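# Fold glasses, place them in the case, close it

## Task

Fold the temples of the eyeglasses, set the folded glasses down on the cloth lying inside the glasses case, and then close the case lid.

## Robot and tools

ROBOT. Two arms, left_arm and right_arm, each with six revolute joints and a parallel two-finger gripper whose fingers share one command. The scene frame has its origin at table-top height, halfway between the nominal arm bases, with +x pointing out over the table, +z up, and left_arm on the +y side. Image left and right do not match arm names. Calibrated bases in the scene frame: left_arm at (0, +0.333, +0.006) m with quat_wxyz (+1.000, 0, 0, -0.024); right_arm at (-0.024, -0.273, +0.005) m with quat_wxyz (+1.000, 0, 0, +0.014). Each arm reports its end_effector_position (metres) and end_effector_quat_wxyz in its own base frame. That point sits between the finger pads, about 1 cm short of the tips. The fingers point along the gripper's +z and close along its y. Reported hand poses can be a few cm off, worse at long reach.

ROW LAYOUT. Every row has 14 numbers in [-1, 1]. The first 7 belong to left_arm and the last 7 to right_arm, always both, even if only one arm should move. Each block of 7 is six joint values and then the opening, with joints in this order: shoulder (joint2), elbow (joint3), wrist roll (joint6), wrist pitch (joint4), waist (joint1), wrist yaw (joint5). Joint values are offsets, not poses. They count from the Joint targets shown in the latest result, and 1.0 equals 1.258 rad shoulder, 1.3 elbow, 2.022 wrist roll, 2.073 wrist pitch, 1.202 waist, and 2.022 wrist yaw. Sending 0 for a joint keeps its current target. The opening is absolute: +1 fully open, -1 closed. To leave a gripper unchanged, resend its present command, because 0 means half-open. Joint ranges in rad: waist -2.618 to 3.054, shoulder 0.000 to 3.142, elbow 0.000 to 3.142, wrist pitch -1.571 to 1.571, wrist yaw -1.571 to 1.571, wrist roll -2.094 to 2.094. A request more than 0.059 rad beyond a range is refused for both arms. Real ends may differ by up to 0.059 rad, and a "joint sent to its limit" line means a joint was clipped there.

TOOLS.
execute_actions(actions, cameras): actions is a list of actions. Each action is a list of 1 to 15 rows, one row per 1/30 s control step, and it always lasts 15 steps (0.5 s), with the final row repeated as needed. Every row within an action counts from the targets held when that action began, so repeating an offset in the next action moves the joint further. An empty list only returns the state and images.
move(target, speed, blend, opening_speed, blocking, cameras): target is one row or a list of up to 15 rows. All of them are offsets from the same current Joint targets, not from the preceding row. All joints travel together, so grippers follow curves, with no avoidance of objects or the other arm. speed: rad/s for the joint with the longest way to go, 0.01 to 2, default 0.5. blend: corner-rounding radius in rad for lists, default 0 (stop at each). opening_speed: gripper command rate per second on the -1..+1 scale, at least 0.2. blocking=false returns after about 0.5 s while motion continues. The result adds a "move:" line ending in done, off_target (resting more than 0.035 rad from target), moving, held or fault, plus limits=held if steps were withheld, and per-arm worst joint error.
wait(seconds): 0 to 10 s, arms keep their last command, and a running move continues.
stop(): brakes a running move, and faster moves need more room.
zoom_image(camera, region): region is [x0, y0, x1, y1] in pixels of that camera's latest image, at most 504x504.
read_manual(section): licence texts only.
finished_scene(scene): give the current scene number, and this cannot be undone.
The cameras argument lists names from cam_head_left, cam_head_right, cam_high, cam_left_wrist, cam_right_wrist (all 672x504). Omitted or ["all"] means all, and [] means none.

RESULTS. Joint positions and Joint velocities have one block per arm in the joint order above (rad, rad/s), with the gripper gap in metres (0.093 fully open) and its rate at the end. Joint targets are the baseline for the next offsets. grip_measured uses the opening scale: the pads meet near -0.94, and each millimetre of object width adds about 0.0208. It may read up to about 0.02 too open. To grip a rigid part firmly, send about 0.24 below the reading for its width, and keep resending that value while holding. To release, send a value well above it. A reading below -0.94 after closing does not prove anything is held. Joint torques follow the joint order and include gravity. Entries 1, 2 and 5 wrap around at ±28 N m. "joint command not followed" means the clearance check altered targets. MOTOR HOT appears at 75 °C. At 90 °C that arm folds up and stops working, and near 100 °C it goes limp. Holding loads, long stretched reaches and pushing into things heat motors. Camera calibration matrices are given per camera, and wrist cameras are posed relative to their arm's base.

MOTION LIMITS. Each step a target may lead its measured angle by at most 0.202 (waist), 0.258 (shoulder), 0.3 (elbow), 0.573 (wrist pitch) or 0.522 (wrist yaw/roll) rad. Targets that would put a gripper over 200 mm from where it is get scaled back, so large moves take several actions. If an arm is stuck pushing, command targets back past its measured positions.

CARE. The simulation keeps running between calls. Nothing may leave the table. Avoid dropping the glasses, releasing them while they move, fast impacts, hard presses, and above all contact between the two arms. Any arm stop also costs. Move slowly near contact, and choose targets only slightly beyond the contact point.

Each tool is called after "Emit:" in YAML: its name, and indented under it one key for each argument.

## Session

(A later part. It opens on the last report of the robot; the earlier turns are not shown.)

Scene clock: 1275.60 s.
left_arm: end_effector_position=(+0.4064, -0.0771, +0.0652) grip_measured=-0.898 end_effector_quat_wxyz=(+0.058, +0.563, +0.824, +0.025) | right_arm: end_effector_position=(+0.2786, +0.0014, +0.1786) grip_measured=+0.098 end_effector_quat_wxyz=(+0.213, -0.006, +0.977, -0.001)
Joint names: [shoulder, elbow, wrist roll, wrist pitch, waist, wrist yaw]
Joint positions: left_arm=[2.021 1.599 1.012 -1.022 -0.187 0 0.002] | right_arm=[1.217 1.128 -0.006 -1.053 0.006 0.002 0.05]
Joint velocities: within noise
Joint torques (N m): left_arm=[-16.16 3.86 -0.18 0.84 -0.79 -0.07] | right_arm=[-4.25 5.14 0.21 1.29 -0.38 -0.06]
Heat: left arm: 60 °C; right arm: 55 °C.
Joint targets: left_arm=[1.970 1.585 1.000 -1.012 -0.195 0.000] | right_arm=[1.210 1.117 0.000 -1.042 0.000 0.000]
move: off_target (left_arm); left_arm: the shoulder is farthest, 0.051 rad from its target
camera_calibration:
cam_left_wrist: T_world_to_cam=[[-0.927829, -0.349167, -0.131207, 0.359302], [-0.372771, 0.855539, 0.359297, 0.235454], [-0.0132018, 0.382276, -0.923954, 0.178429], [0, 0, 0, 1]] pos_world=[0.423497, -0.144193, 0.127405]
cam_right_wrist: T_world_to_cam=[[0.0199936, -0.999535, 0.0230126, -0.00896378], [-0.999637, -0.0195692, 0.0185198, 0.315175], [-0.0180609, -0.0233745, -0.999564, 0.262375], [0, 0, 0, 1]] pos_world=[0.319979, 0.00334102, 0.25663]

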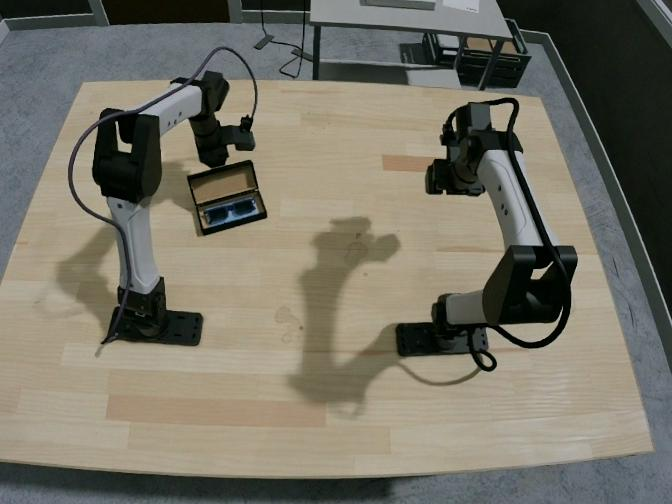

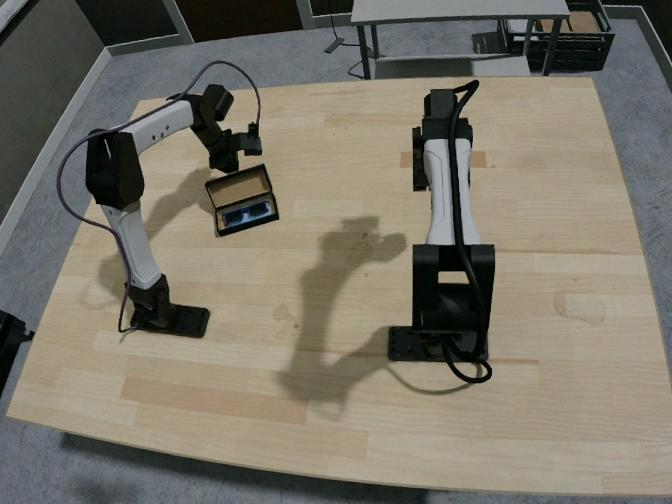

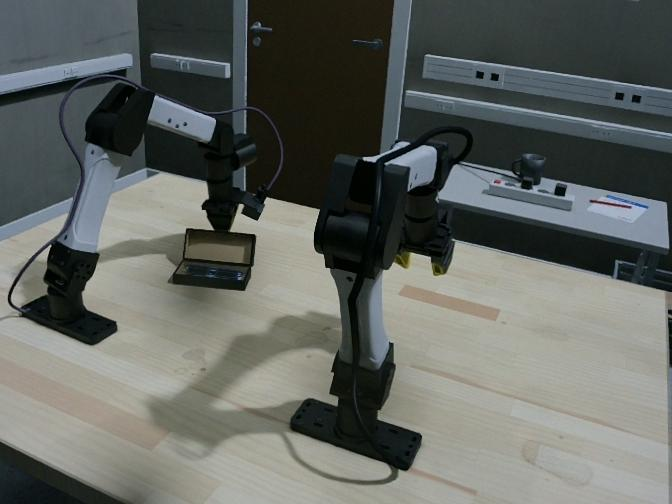

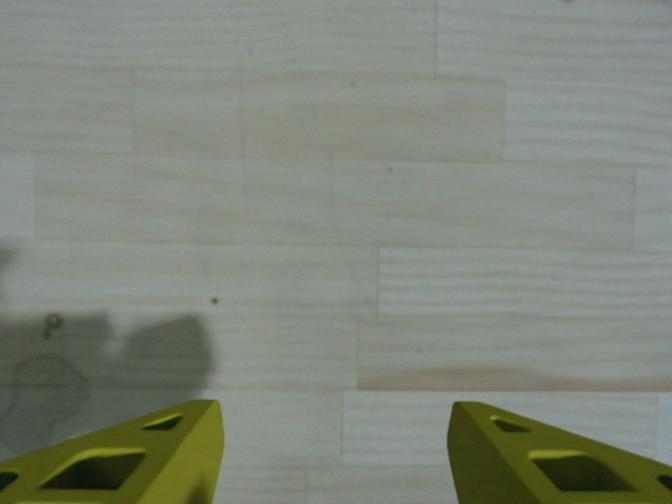

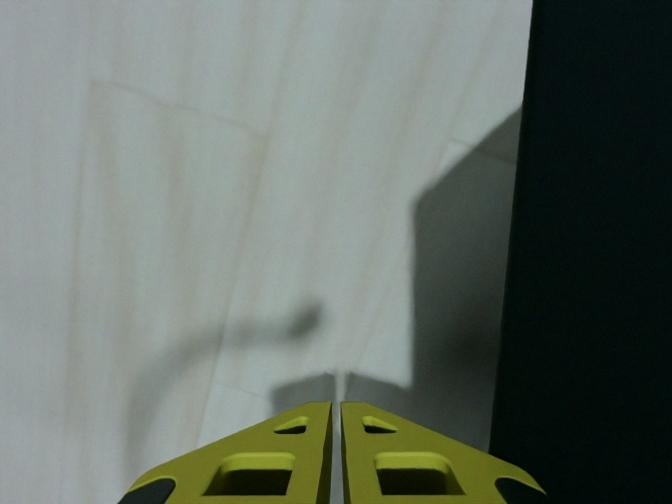

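Emit:
move:
  target:
    - [-0.01,0.2423,0,-0.1534,0,0,-0.9,0,0,0,0,0,0,0.1]
    - [-0.3514,-0.1485,-0.4946,0.0704,-0.109,0,-0.9,0,0,0,0,0,0,0.1]
  speed: [0.4,0.9]
  blend: 0.05
  cameras: ["cam_right_wrist","cam_head_right"]

Emit:
execute_actions:
  actions: []
  cameras: ["cam_left_wrist","cam_right_wrist"]

Scene clock: 1324.60 s.
left_arm: end_effector_position=(+0.3709, -0.1232, +0.1888) grip_measured=-0.898 end_effector_quat_wxyz=(+0.257, +0.159, +0.952, -0.040) | right_arm: end_effector_position=(+0.2786, +0.0014, +0.1786) grip_measured=+0.098 end_effector_quat_wxyz=(+0.213, -0.006, +0.977, -0.001)
Joint names: [shoulder, elbow, wrist roll, wrist pitch, waist, wrist yaw]
Joint positions: left_arm=[1.562 1.405 0.011 -0.888 -0.321 0 0.002] | right_arm=[1.217 1.128 -0.006 -1.053 0.006 0.002 0.05]
Joint velocities: within noise
Joint torques (N m): left_arm=[-10.76 4.53 -0.17 1.8 -0.61 -0.12] | right_arm=[-4.25 5.15 0.2 1.29 -0.38 -0.05]
Heat: left arm: 64 °C; right arm: 54 °C.
Joint targets: left_arm=[1.528 1.392 0.000 -0.866 -0.326 0.000] | right_arm=[1.210 1.117 0.000 -1.042 0.000 0.000]
move: done
camera_calibration:
cam_right_wrist: T_world_to_cam=[[0.0199936, -0.999535, 0.0230126, -0.00896378], [-0.999637, -0.0195692, 0.0185198, 0.315175], [-0.0180609, -0.0233745, -0.999564, 0.262375], [0, 0, 0, 1]] pos_world=[0.319979, 0.00334102, 0.25663]
Images, in order (width x height): cam_head_right 672x504, cam_right_wrist 672x504.

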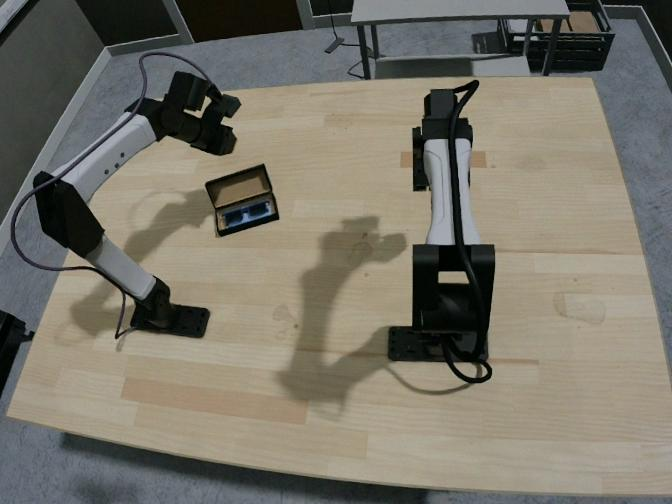

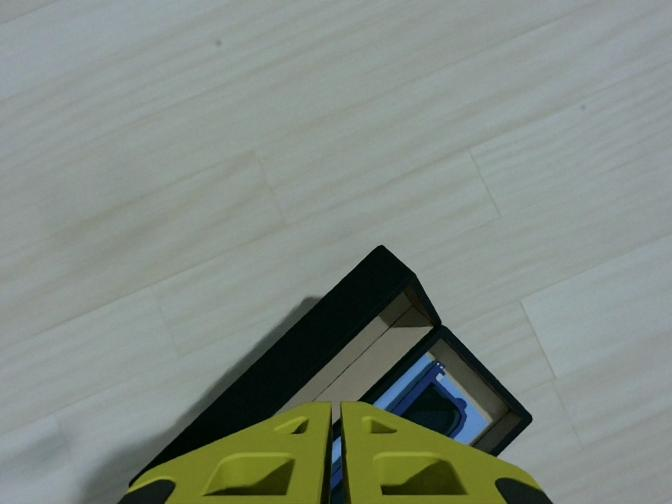

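Scene clock: 1324.60 s.
left_arm: end_effector_position=(+0.3709, -0.1232, +0.1888) grip_measured=-0.898 end_effector_quat_wxyz=(+0.257, +0.159, +0.952, -0.040) | right_arm: end_effector_position=(+0.2786, +0.0014, +0.1786) grip_measured=+0.098 end_effector_quat_wxyz=(+0.213, -0.006, +0.977, -0.001)
Joint names: [shoulder, elbow, wrist roll, wrist pitch, waist, wrist yaw]
Joint positions: left_arm=[1.562 1.405 0.011 -0.888 -0.321 0 0.002] | right_arm=[1.217 1.128 -0.006 -1.053 0.006 0.002 0.05]
Joint velocities: within noise
Joint torques (N m): left_arm=[-10.76 4.53 -0.17 1.8 -0.61 -0.12] | right_arm=[-4.25 5.15 0.2 1.29 -0.38 -0.05]
Heat: left arm: 64 °C; right arm: 54 °C.
Joint targets: left_arm=[1.528 1.392 0.000 -0.866 -0.326 0.000] | right_arm=[1.210 1.117 0.000 -1.042 0.000 0.000]
Tool commands: left_gripper/opening=-0.9 right_gripper/opening=+0.1
camera_calibration:
cam_left_wrist: T_world_to_cam=[[-0.326283, -0.944681, -0.0334332, 0.0116095], [-0.940476, 0.327982, -0.089062, 0.44749], [0.0951007, 0.0023837, -0.995465, 0.236313], [0, 0, 0, 1]] pos_world=[0.402168, -0.136365, 0.275484]
cam_right_wrist: T_world_to_cam=[[0.0199936, -0.999535, 0.0230126, -0.00896378], [-0.999637, -0.0195692, 0.0185198, 0.315175], [-0.0180609, -0.0233745, -0.999564, 0.262375], [0, 0, 0, 1]] pos_world=[0.319979, 0.00334102, 0.25663]
Images, in order (width x height): cam_left_wrist 672x504, cam_right_wrist 672x504.

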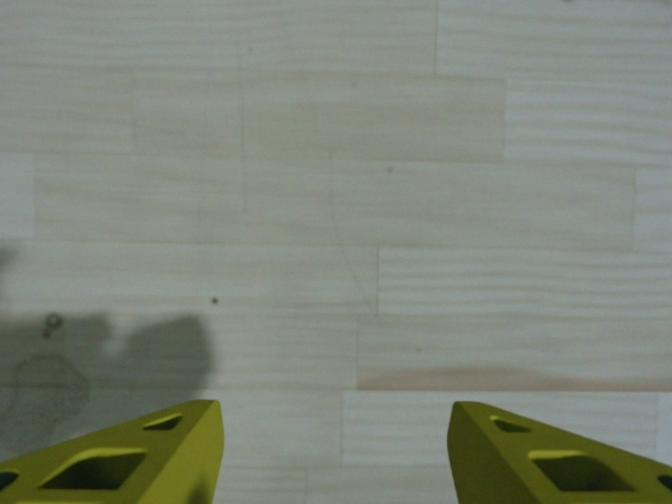

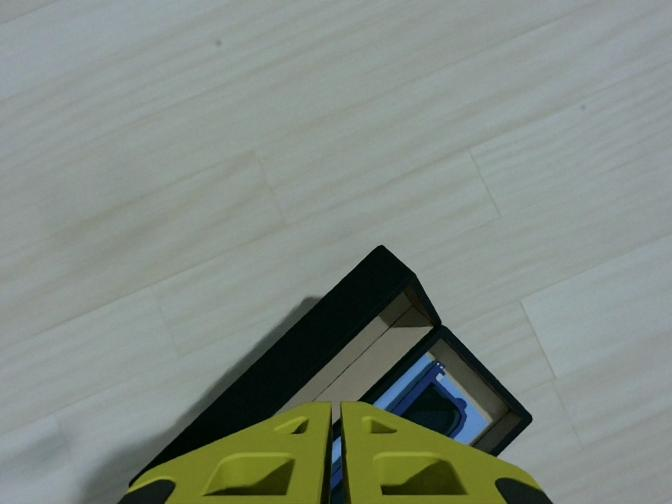

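Emit:
move:
  target:
    - [0,0,0,0,0.416,0,-0.9,0,0,0,0,0,0,-0.48]
    - [0,0,0,0,0.416,0,-0.9,0.5962,0.2177,0.2967,0.3025,0.8985,0.2226,-0.48]
  speed: 0.8
  opening_speed: 1.0
  blend: 0.1

Emit:
zoom_image:
  camera: "cam_high"
  region: [150, 180, 310, 300]

Emit:
zoom_image:
  camera: "cam_head_right"
  region: [170, 130, 340, 260]

Scene clock: 1396.23 s.
left_arm: end_effector_position=(+0.3855, +0.0688, +0.1892) grip_measured=-0.898 end_effector_quat_wxyz=(+0.261, -0.081, +0.962, +0.024) | right_arm: end_effector_position=(+0.2852, +0.3900, +0.0845) grip_measured=-0.478 end_effector_quat_wxyz=(+0.337, -0.171, +0.924, +0.065)
Joint names: [shoulder, elbow, wrist roll, wrist pitch, waist, wrist yaw]
Joint positions: left_arm=[1.562 1.405 0.009 -0.884 0.177 0.001 0.002] | right_arm=[1.95 1.375 0.593 -0.427 1.087 0.435 0.022]
Joint velocities: within noise
Joint torques (N m): left_arm=[-10.74 4.6 -0.16 1.76 -0.4 -0.12] | right_arm=[-9.17 7.98 0.23 1.47 -0.4 0.36]
Heat: left arm: 58 °C; right arm: 53 °C.
Joint targets: left_arm=[1.528 1.392 0.000 -0.866 0.174 0.000] | right_arm=[1.959 1.400 0.600 -0.415 1.080 0.450]
move: done; blend cut to 0 rad at target 1
camera_calibration:
cam_left_wrist: T_world_to_cam=[[0.165736, -0.985662, -0.0316607, 0.0105013], [-0.982409, -0.162217, -0.0925053, 0.448784], [0.086043, 0.0464352, -0.995209, 0.235304], [0, 0, 0, 1]] pos_world=[0.418902, 0.0722249, 0.276024]
cam_right_wrist: T_world_to_cam=[[0.362353, -0.931931, 0.0143329, 0.258178], [-0.900949, -0.354163, -0.250718, 0.456247], [0.238728, 0.0779353, -0.967954, 0.0620798], [0, 0, 0, 1]] pos_world=[0.302683, 0.397351, 0.170779]

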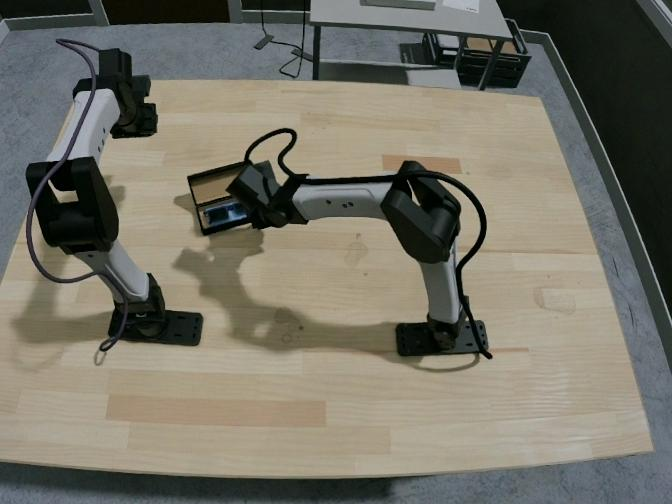

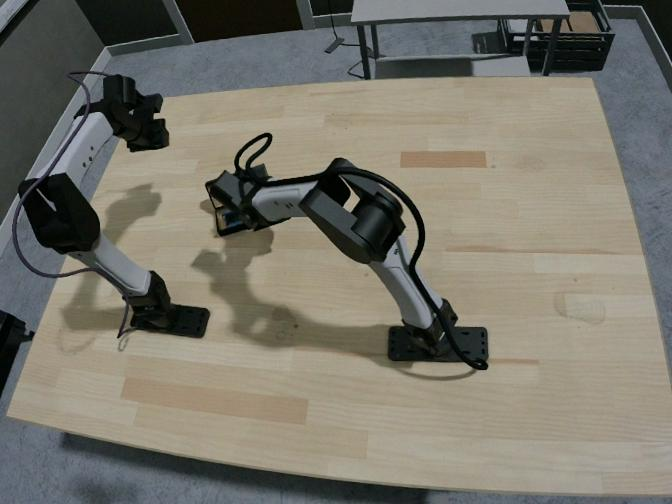

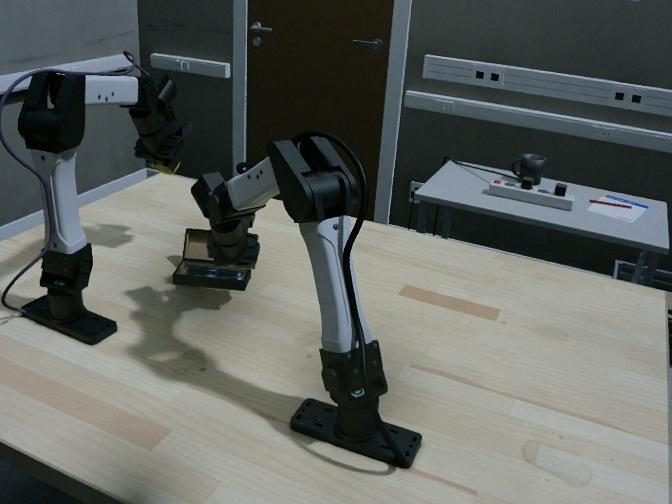

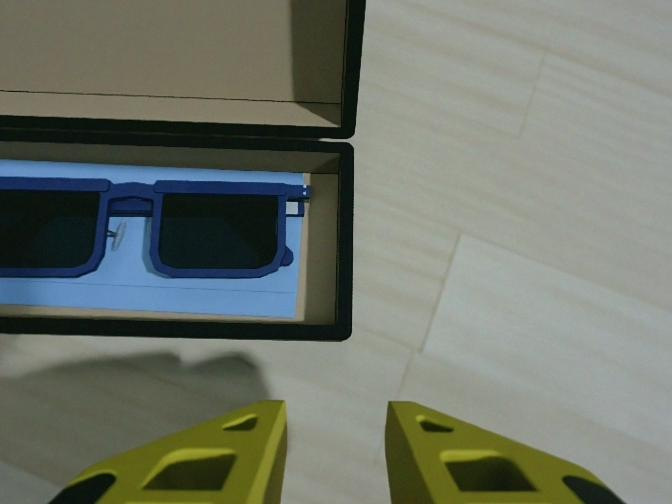

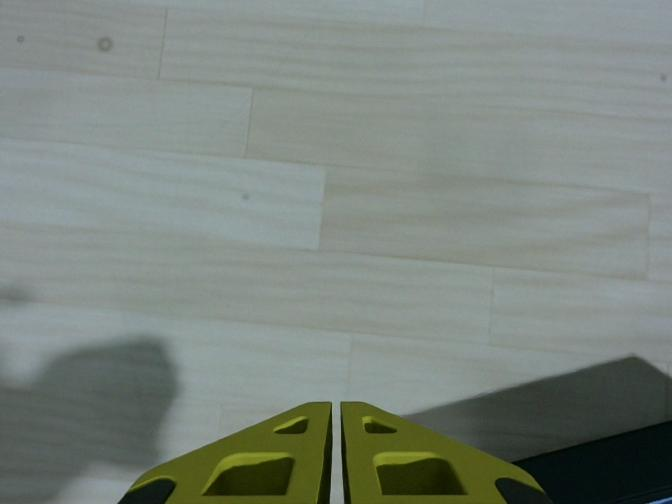

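Scaled by 3.150 from the camera's 672x504 image, which has a finer 960x720 frame.

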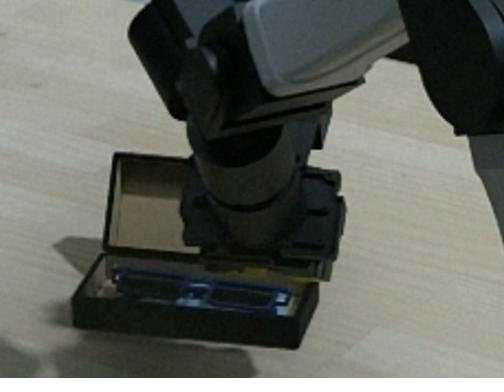

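Scaled by 2.965 from the camera's 672x504 image, which has a finer 960x720 frame.

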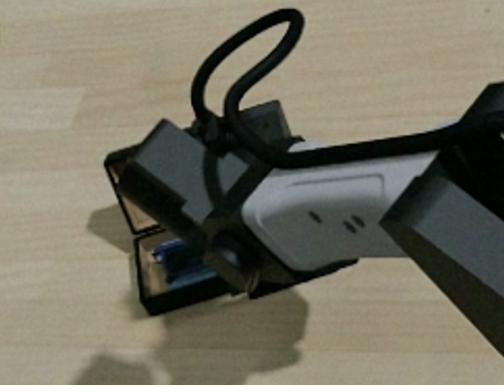

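Emit:
move:
  target: [0,0,0,0,0,0,-0.9,0.1574,0.0469,-0.0312,0.0762,-0.0591,-0.0247,-0.48]
  speed: 0.12
  cameras: ["cam_left_wrist","cam_high"]

Emit:
zoom_image:
  camera: "cam_high"
  region: [150, 180, 310, 300]

Scene clock: 1421.63 s.
left_arm: end_effector_position=(+0.3855, +0.0688, +0.1892) grip_measured=-0.898 end_effector_quat_wxyz=(+0.261, -0.081, +0.962, +0.024) | right_arm: end_effector_position=(+0.3297, +0.4035, +0.0356) grip_measured=-0.478 end_effector_quat_wxyz=(+0.344, -0.160, +0.923, +0.064)
Joint names: [shoulder, elbow, wrist roll, wrist pitch, waist, wrist yaw]
Joint positions: left_arm=[1.562 1.405 0.009 -0.884 0.177 0.001 0.002] | right_arm=[2.138 1.437 0.544 -0.269 1.016 0.415 0.022]
Joint velocities: within noise
Joint torques (N m): left_arm=[-10.71 4.6 -0.16 1.77 -0.44 -0.12] | right_arm=[-9.58 7.71 0.05 1.52 -0.43 0.07]
Heat: left arm: 57 °C; right arm: 58 °C.
Joint targets: left_arm=[1.528 1.392 0.000 -0.866 0.174 0.000] | right_arm=[2.158 1.461 0.537 -0.257 1.009 0.400]
move: done
camera_calibration:
cam_left_wrist: T_world_to_cam=[[0.165736, -0.985662, -0.0316607, 0.0105013], [-0.982409, -0.162217, -0.0925053, 0.448784], [0.086043, 0.0464352, -0.995209, 0.235304], [0, 0, 0, 1]] pos_world=[0.418902, 0.0722249, 0.276024]
Images, in order (width x height): cam_high 672x504, cam_left_wrist 672x504.

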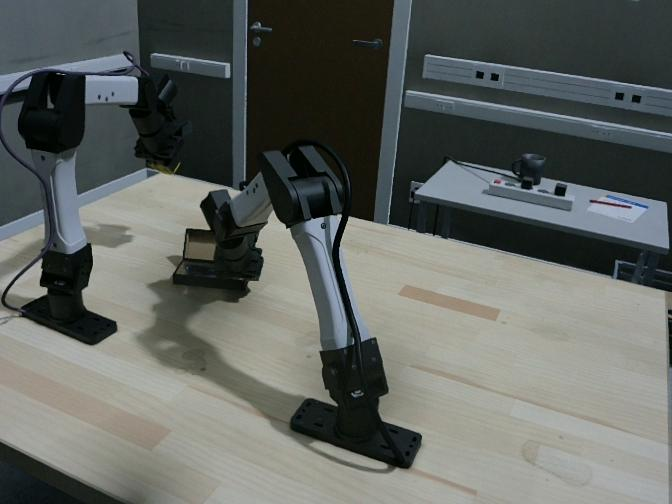

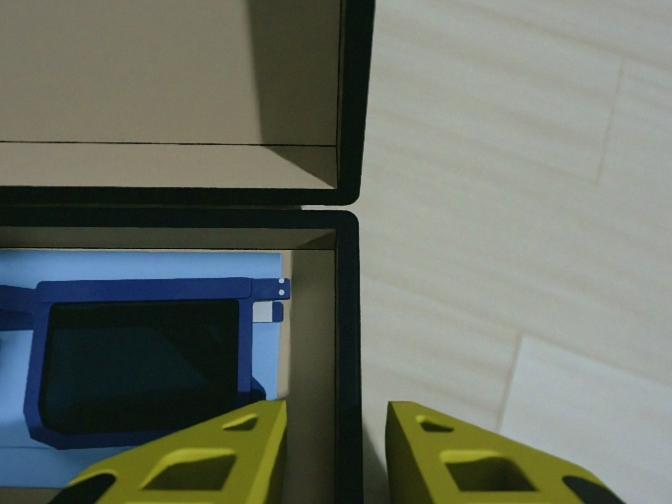

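Scaled by 3.150 from the camera's 672x504 image, which has a finer 960x720 frame.

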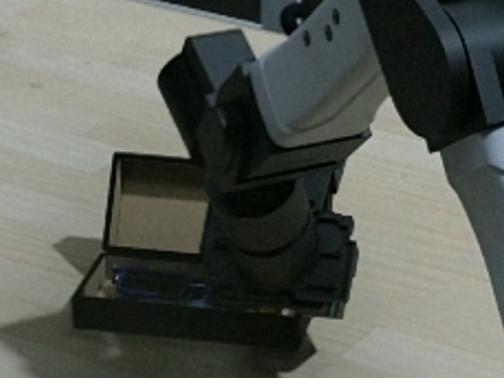

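Emit:
move:
  target:
    - [0,0,0,0,0,0,-0.9,0.0095,0,0,0,0,0,-0.48]
    - [0,0,0,0,0,0,-0.9,0.0095,0,0,0,0,0,-1.0]
  speed: 0.1
  opening_speed: 0.3
  cameras: ["cam_left_wrist","cam_high"]

Scene clock: 1430.67 s.
left_arm: end_effector_position=(+0.3855, +0.0688, +0.1892) grip_measured=-0.898 end_effector_quat_wxyz=(+0.261, -0.081, +0.962, +0.024) | right_arm: end_effector_position=(+0.3319, +0.4051, +0.0338) grip_measured=-0.953 end_effector_quat_wxyz=(+0.345, -0.159, +0.923, +0.067)
Joint names: [shoulder, elbow, wrist roll, wrist pitch, waist, wrist yaw]
Joint positions: left_arm=[1.562 1.405 0.009 -0.884 0.177 0.001 0.002] | right_arm=[2.147 1.44 0.541 -0.257 1.013 0.41 0]
Joint velocities: within noise
Joint torques (N m): left_arm=[-10.78 4.57 -0.16 1.76 -0.42 -0.13] | right_arm=[-9.35 7.39 0.09 1.42 -0.14 0.11]
Heat: left arm: 57 °C; right arm: 61 °C.
Joint targets: left_arm=[1.528 1.392 0.000 -0.866 0.174 0.000] | right_arm=[2.170 1.461 0.537 -0.257 1.009 0.400]
move: done
camera_calibration:
cam_left_wrist: T_world_to_cam=[[0.165736, -0.985662, -0.0316607, 0.0105013], [-0.982409, -0.162217, -0.0925053, 0.448784], [0.086043, 0.0464352, -0.995209, 0.235304], [0, 0, 0, 1]] pos_world=[0.418902, 0.0722249, 0.276024]
Images, in order (width x height): cam_high 672x504, cam_left_wrist 672x504.

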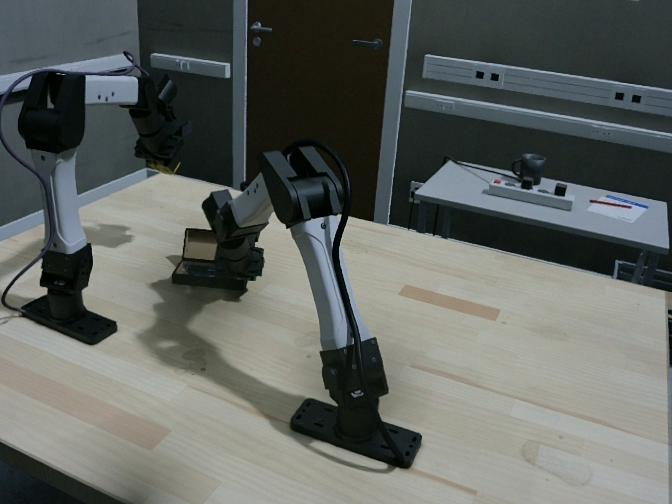

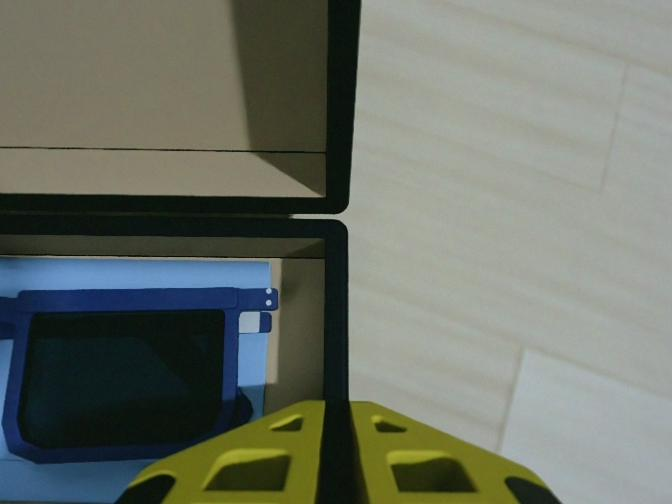

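Emit:
move:
  target:
    - [0.4197,0.4715,-0.2423,-0.2783,-0.1988,0,-0.95,0,0,0,0,0,0,-1.0]
    - [0.411,0.2031,-0.2423,-0.1206,-0.1988,0,-0.95,0,0,0,0,0,0,-1.0]
    - [0.3712,0.2031,-0.2423,-0.1206,-0.1988,0,-0.95,0,0,0,0,0,0,-1.0]
  speed: [0.7,0.3,0.2]

Emit:
zoom_image:
  camera: "cam_high"
  region: [150, 180, 310, 300]

Emit:
zoom_image:
  camera: "cam_head_left"
  region: [160, 110, 330, 240]

Scene clock: 1472.90 s.
left_arm: end_effector_position=(+0.4041, -0.0266, +0.0730) grip_measured=-0.947 end_effector_quat_wxyz=(+0.030, -0.206, +0.978, -0.009) | right_arm: end_effector_position=(+0.3319, +0.4051, +0.0338) grip_measured=-0.963 end_effector_quat_wxyz=(+0.345, -0.159, +0.923, +0.067)
Joint names: [shoulder, elbow, wrist roll, wrist pitch, waist, wrist yaw]
Joint positions: left_arm=[2.042 1.667 -0.48 -1.133 -0.065 0.001 0] | right_arm=[2.147 1.44 0.541 -0.257 1.013 0.41 0]
Joint velocities: within noise
Joint torques (N m): left_arm=[-15.9 4.08 -0.18 0.79 -0.17 -0.14] | right_arm=[-9.35 7.42 0.09 1.42 -0.14 0.11]
Heat: left arm: 56 °C; right arm: 64 °C.
Joint targets: left_arm=[1.995 1.656 -0.490 -1.116 -0.065 0.000] | right_arm=[2.170 1.461 0.537 -0.257 1.009 0.400]
move: off_target (left_arm); left_arm: the shoulder is farthest, 0.047 rad from its target
camera_calibration:
cam_left_wrist: T_world_to_cam=[[0.388035, -0.921625, 0.00593963, -0.181131], [-0.856408, -0.35818, 0.371849, 0.350869], [-0.340578, -0.149377, -0.928274, 0.284832], [0, 0, 0, 1]] pos_world=[0.46778, 0.00128625, 0.135008]
cam_right_wrist: T_world_to_cam=[[0.343077, -0.939282, 0.00694997, 0.265679], [-0.904584, -0.332379, -0.26693, 0.483856], [0.253032, 0.0852906, -0.963691, -0.00721638], [0, 0, 0, 1]] pos_world=[0.348366, 0.410987, 0.120355]

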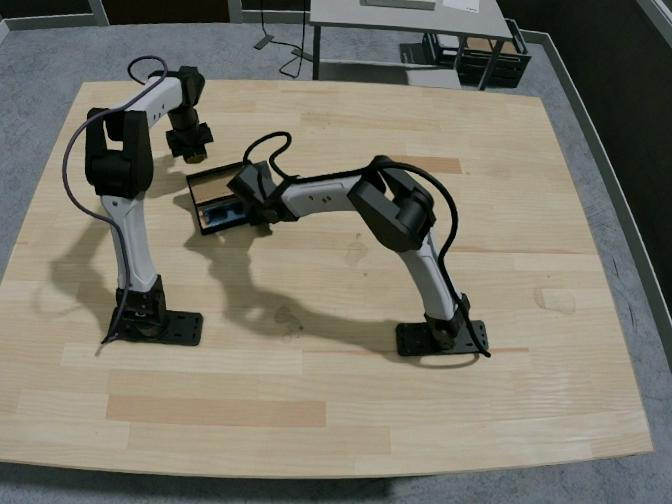

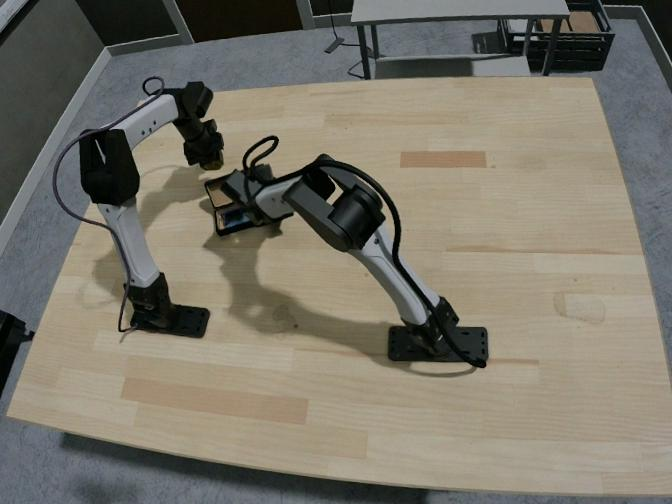

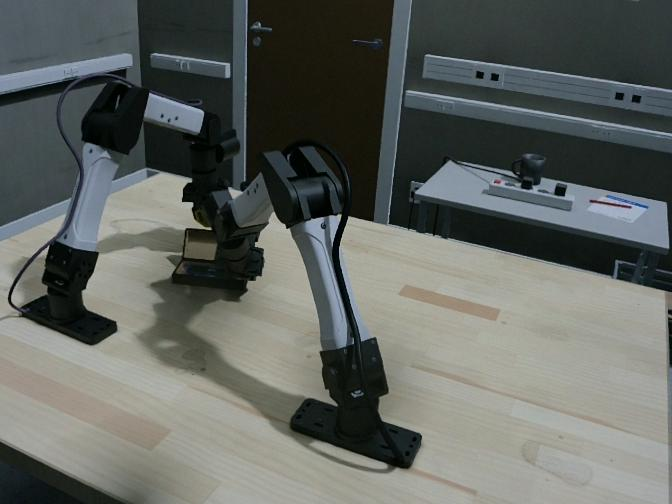

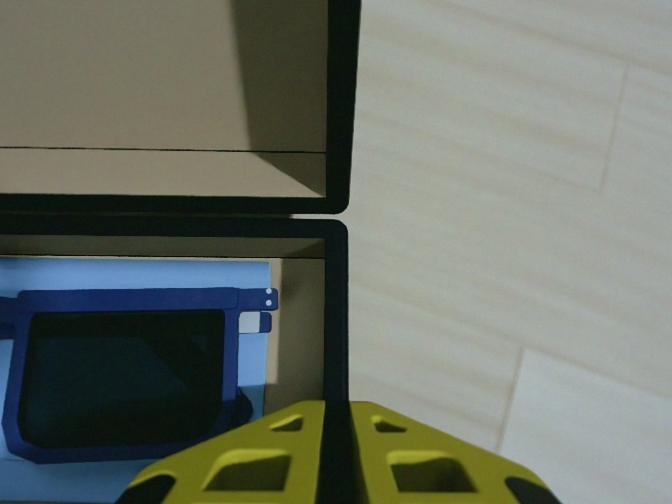

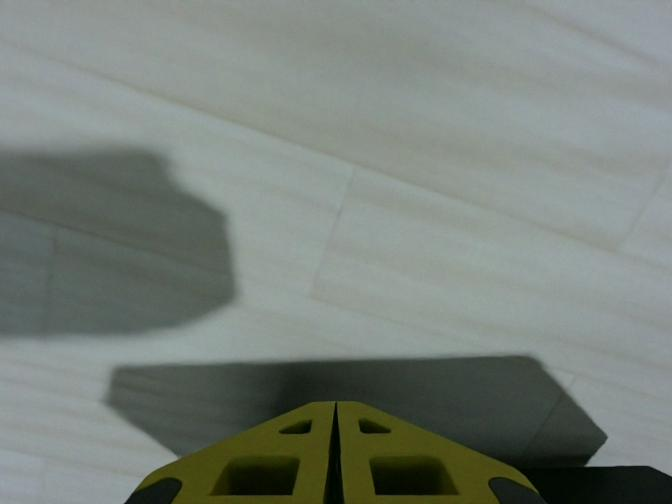

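Scaled by 3.150 from the camera's 672x504 image, which has a finer 960x720 frame.

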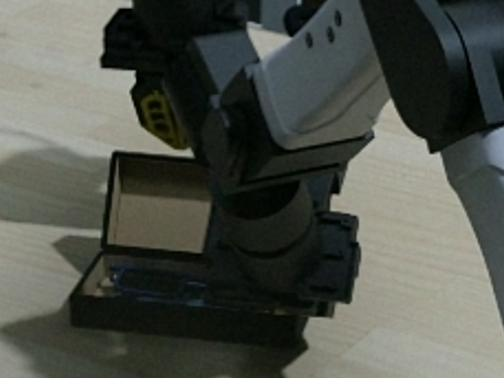

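Scaled by 2.965 from the camera's 672x504 image, which has a finer 960x720 frame.

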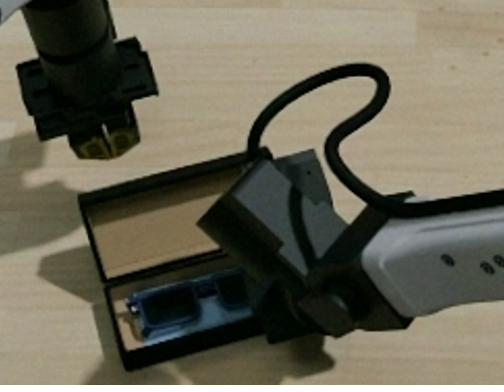

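Emit:
move:
  target: [-0.126,-0.162,-0.0326,0.0263,-0.0574,0,-0.95,0,0,0,0,0,0,-1.0]
  speed: 0.12

Emit:
zoom_image:
  camera: "cam_high"
  region: [150, 180, 310, 300]

Emit:
zoom_image:
  camera: "cam_head_left"
  region: [160, 110, 330, 240]

Scene clock: 1481.20 s.
left_arm: end_effector_position=(+0.3712, -0.0420, +0.0806) grip_measured=-0.947 end_effector_quat_wxyz=(+0.052, -0.211, +0.976, -0.011) | right_arm: end_effector_position=(+0.3319, +0.4051, +0.0338) grip_measured=-0.963 end_effector_quat_wxyz=(+0.345, -0.159, +0.923, +0.067)
Joint names: [shoulder, elbow, wrist roll, wrist pitch, waist, wrist yaw]
Joint positions: left_arm=[1.877 1.463 -0.543 -1.051 -0.119 -0.014 0] | right_arm=[2.147 1.44 0.541 -0.257 1.013 0.41 0]
Joint velocities: within noise
Joint torques (N m): left_arm=[-13.78 3.55 -0.2 0.6 -1.35 -0.02] | right_arm=[-9.36 7.42 0.08 1.41 -0.16 0.11]
Heat: left arm: 60 °C; right arm: 65 °C.
Joint targets: left_arm=[1.836 1.445 -0.556 -1.062 -0.134 0.000] | right_arm=[2.170 1.461 0.537 -0.257 1.009 0.400]
move: off_target (left_arm); left_arm: the shoulder is farthest, 0.040 rad from its target
camera_calibration:
cam_left_wrist: T_world_to_cam=[[0.39755, -0.917395, 0.0184361, -0.186952], [-0.867843, -0.3694, 0.332255, 0.321329], [-0.297999, -0.148088, -0.94301, 0.263779], [0, 0, 0, 1]] pos_world=[0.431791, -0.0137475, 0.145429]
cam_right_wrist: T_world_to_cam=[[0.343077, -0.939282, 0.00694997, 0.265679], [-0.904584, -0.332379, -0.26693, 0.483856], [0.253032, 0.0852906, -0.963691, -0.00721638], [0, 0, 0, 1]] pos_world=[0.348366, 0.410987, 0.120355]

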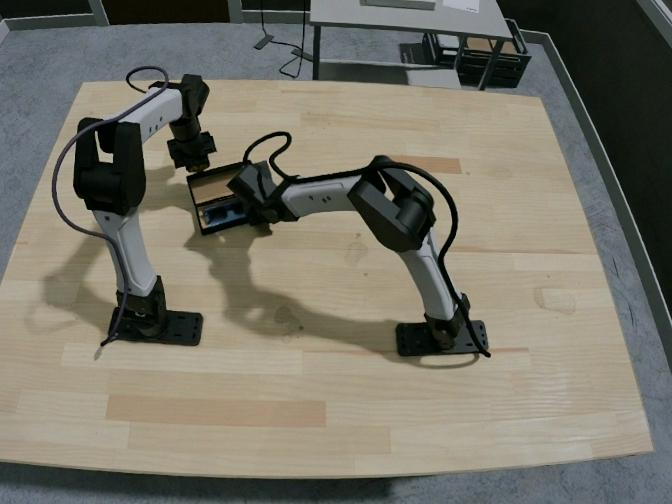

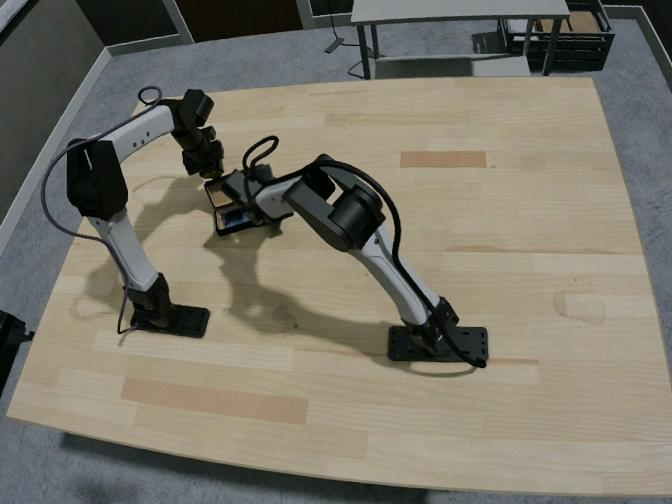

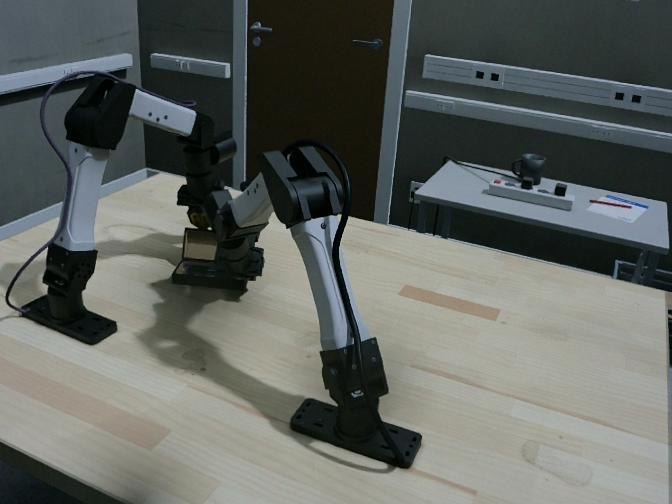

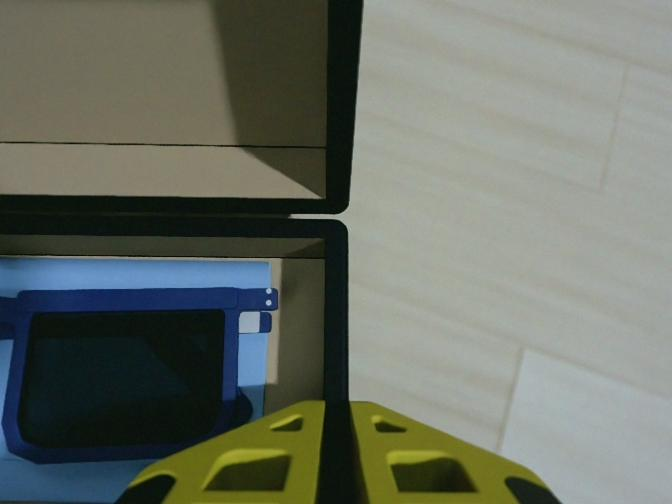

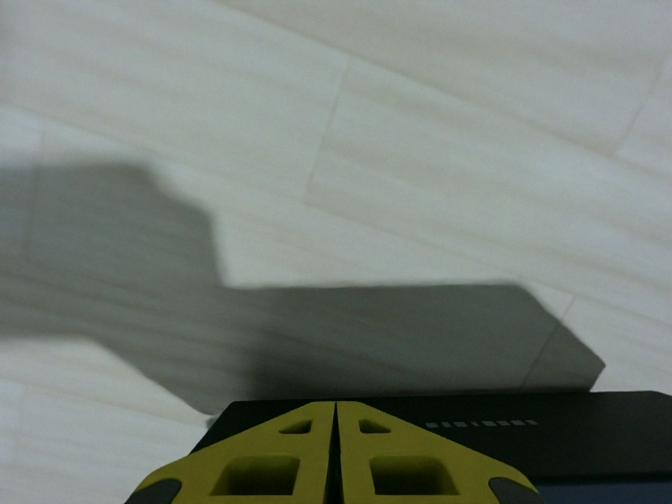

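Scaled by 3.150 from the camera's 672x504 image, which has a finer 960x720 frame.

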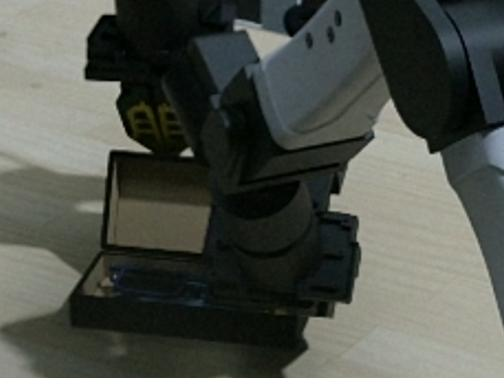

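Scaled by 2.965 from the camera's 672x504 image, which has a finer 960x720 frame.

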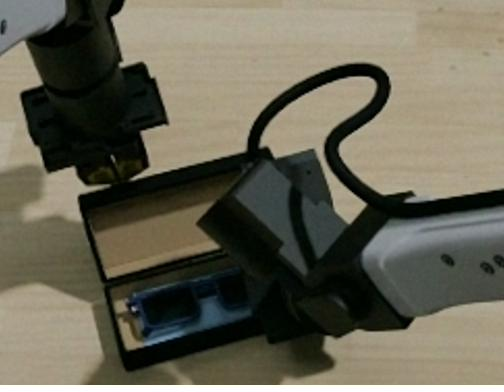

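Emit:
move:
  target: [-0.0843,-0.1077,-0.0218,0.0178,-0.0383,0,-0.95,0,0,0,0,0,0,-1.0]
  speed: 0.1

Emit:
zoom_image:
  camera: "cam_high"
  region: [150, 180, 310, 300]

Emit:
zoom_image:
  camera: "cam_head_left"
  region: [160, 110, 330, 240]

Scene clock: 1489.83 s.
left_arm: end_effector_position=(+0.3555, -0.0484, +0.0919) grip_measured=-0.947 end_effector_quat_wxyz=(+0.093, -0.213, +0.973, -0.011) | right_arm: end_effector_position=(+0.3319, +0.4051, +0.0338) grip_measured=-0.963 end_effector_quat_wxyz=(+0.345, -0.159, +0.923, +0.067)
Joint names: [shoulder, elbow, wrist roll, wrist pitch, waist, wrist yaw]
Joint positions: left_arm=[1.747 1.335 -0.585 -0.976 -0.157 -0.047 0] | right_arm=[2.147 1.44 0.541 -0.257 1.013 0.41 0]
Joint velocities: within noise
Joint torques (N m): left_arm=[-10.28 2.69 -0.19 0.36 -1.96 0.27] | right_arm=[-9.35 7.41 0.09 1.42 -0.16 0.11]
Heat: left arm: 62 °C; right arm: 65 °C.
Joint targets: left_arm=[1.730 1.305 -0.600 -1.025 -0.180 0.000] | right_arm=[2.170 1.461 0.537 -0.257 1.009 0.400]
move: off_target (left_arm); left_arm: the wrist pitch is farthest, 0.049 rad from its target
camera_calibration:
cam_left_wrist: T_world_to_cam=[[0.402136, -0.914872, 0.0360009, -0.189921], [-0.888737, -0.380593, 0.255529, 0.315472], [-0.220075, -0.134753, -0.966131, 0.243936], [0, 0, 0, 1]] pos_world=[0.41043, -0.0208154, 0.161899]
cam_right_wrist: T_world_to_cam=[[0.343077, -0.939282, 0.00694997, 0.265679], [-0.904584, -0.332379, -0.26693, 0.483856], [0.253032, 0.0852906, -0.963691, -0.00721638], [0, 0, 0, 1]] pos_world=[0.348366, 0.410987, 0.120355]

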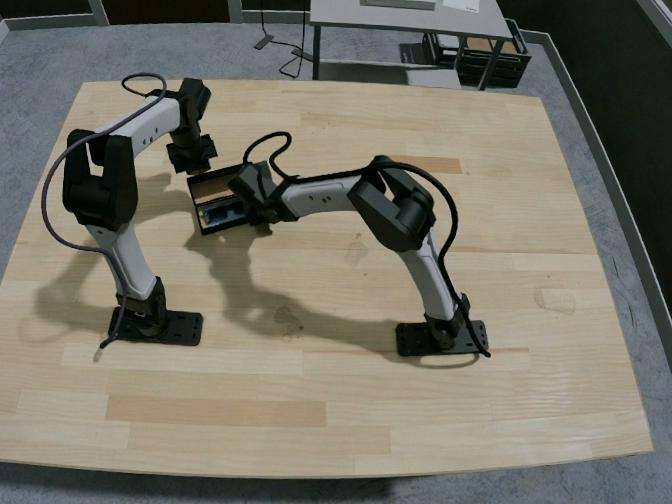

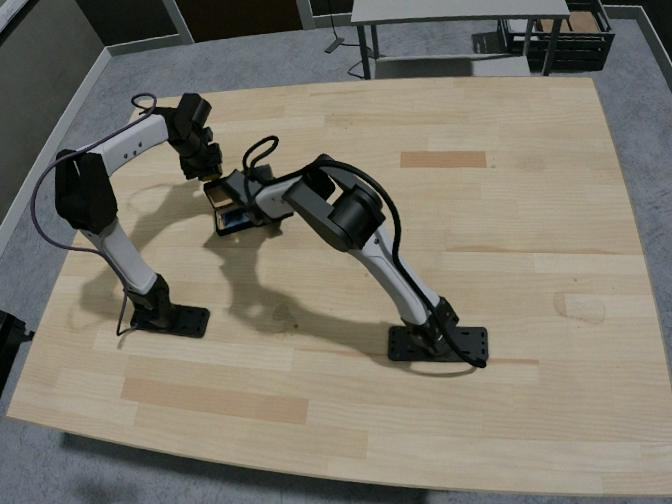

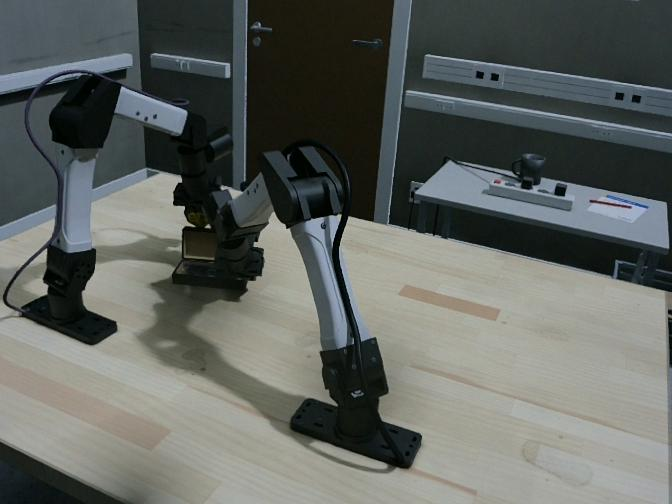

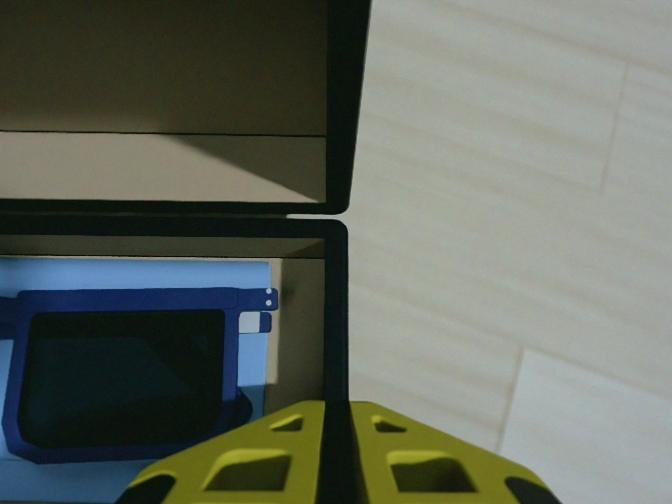

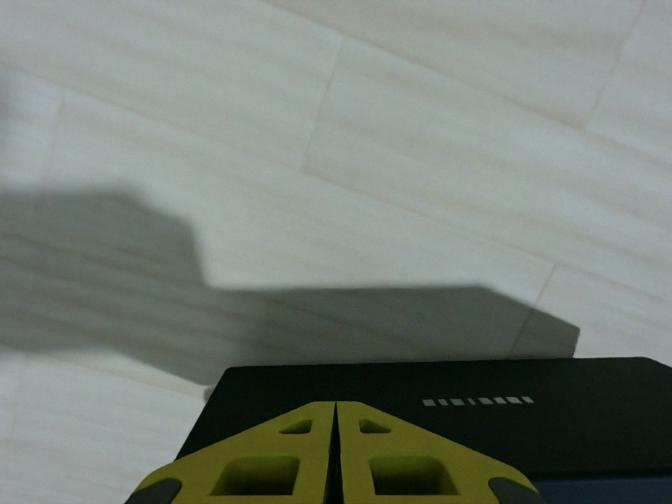

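Scaled by 3.150 from the camera's 672x504 image, which has a finer 960x720 frame.

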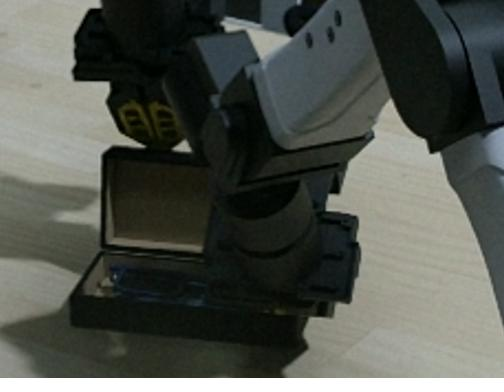

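Scaled by 2.965 from the camera's 672x504 image, which has a finer 960x720 frame.

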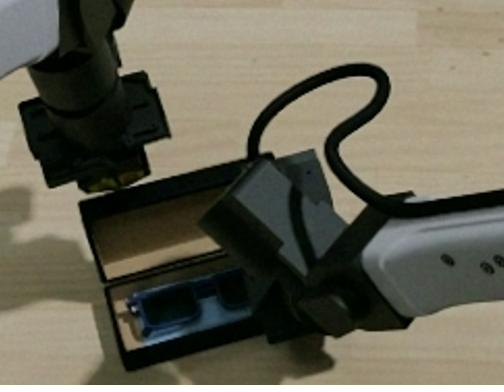

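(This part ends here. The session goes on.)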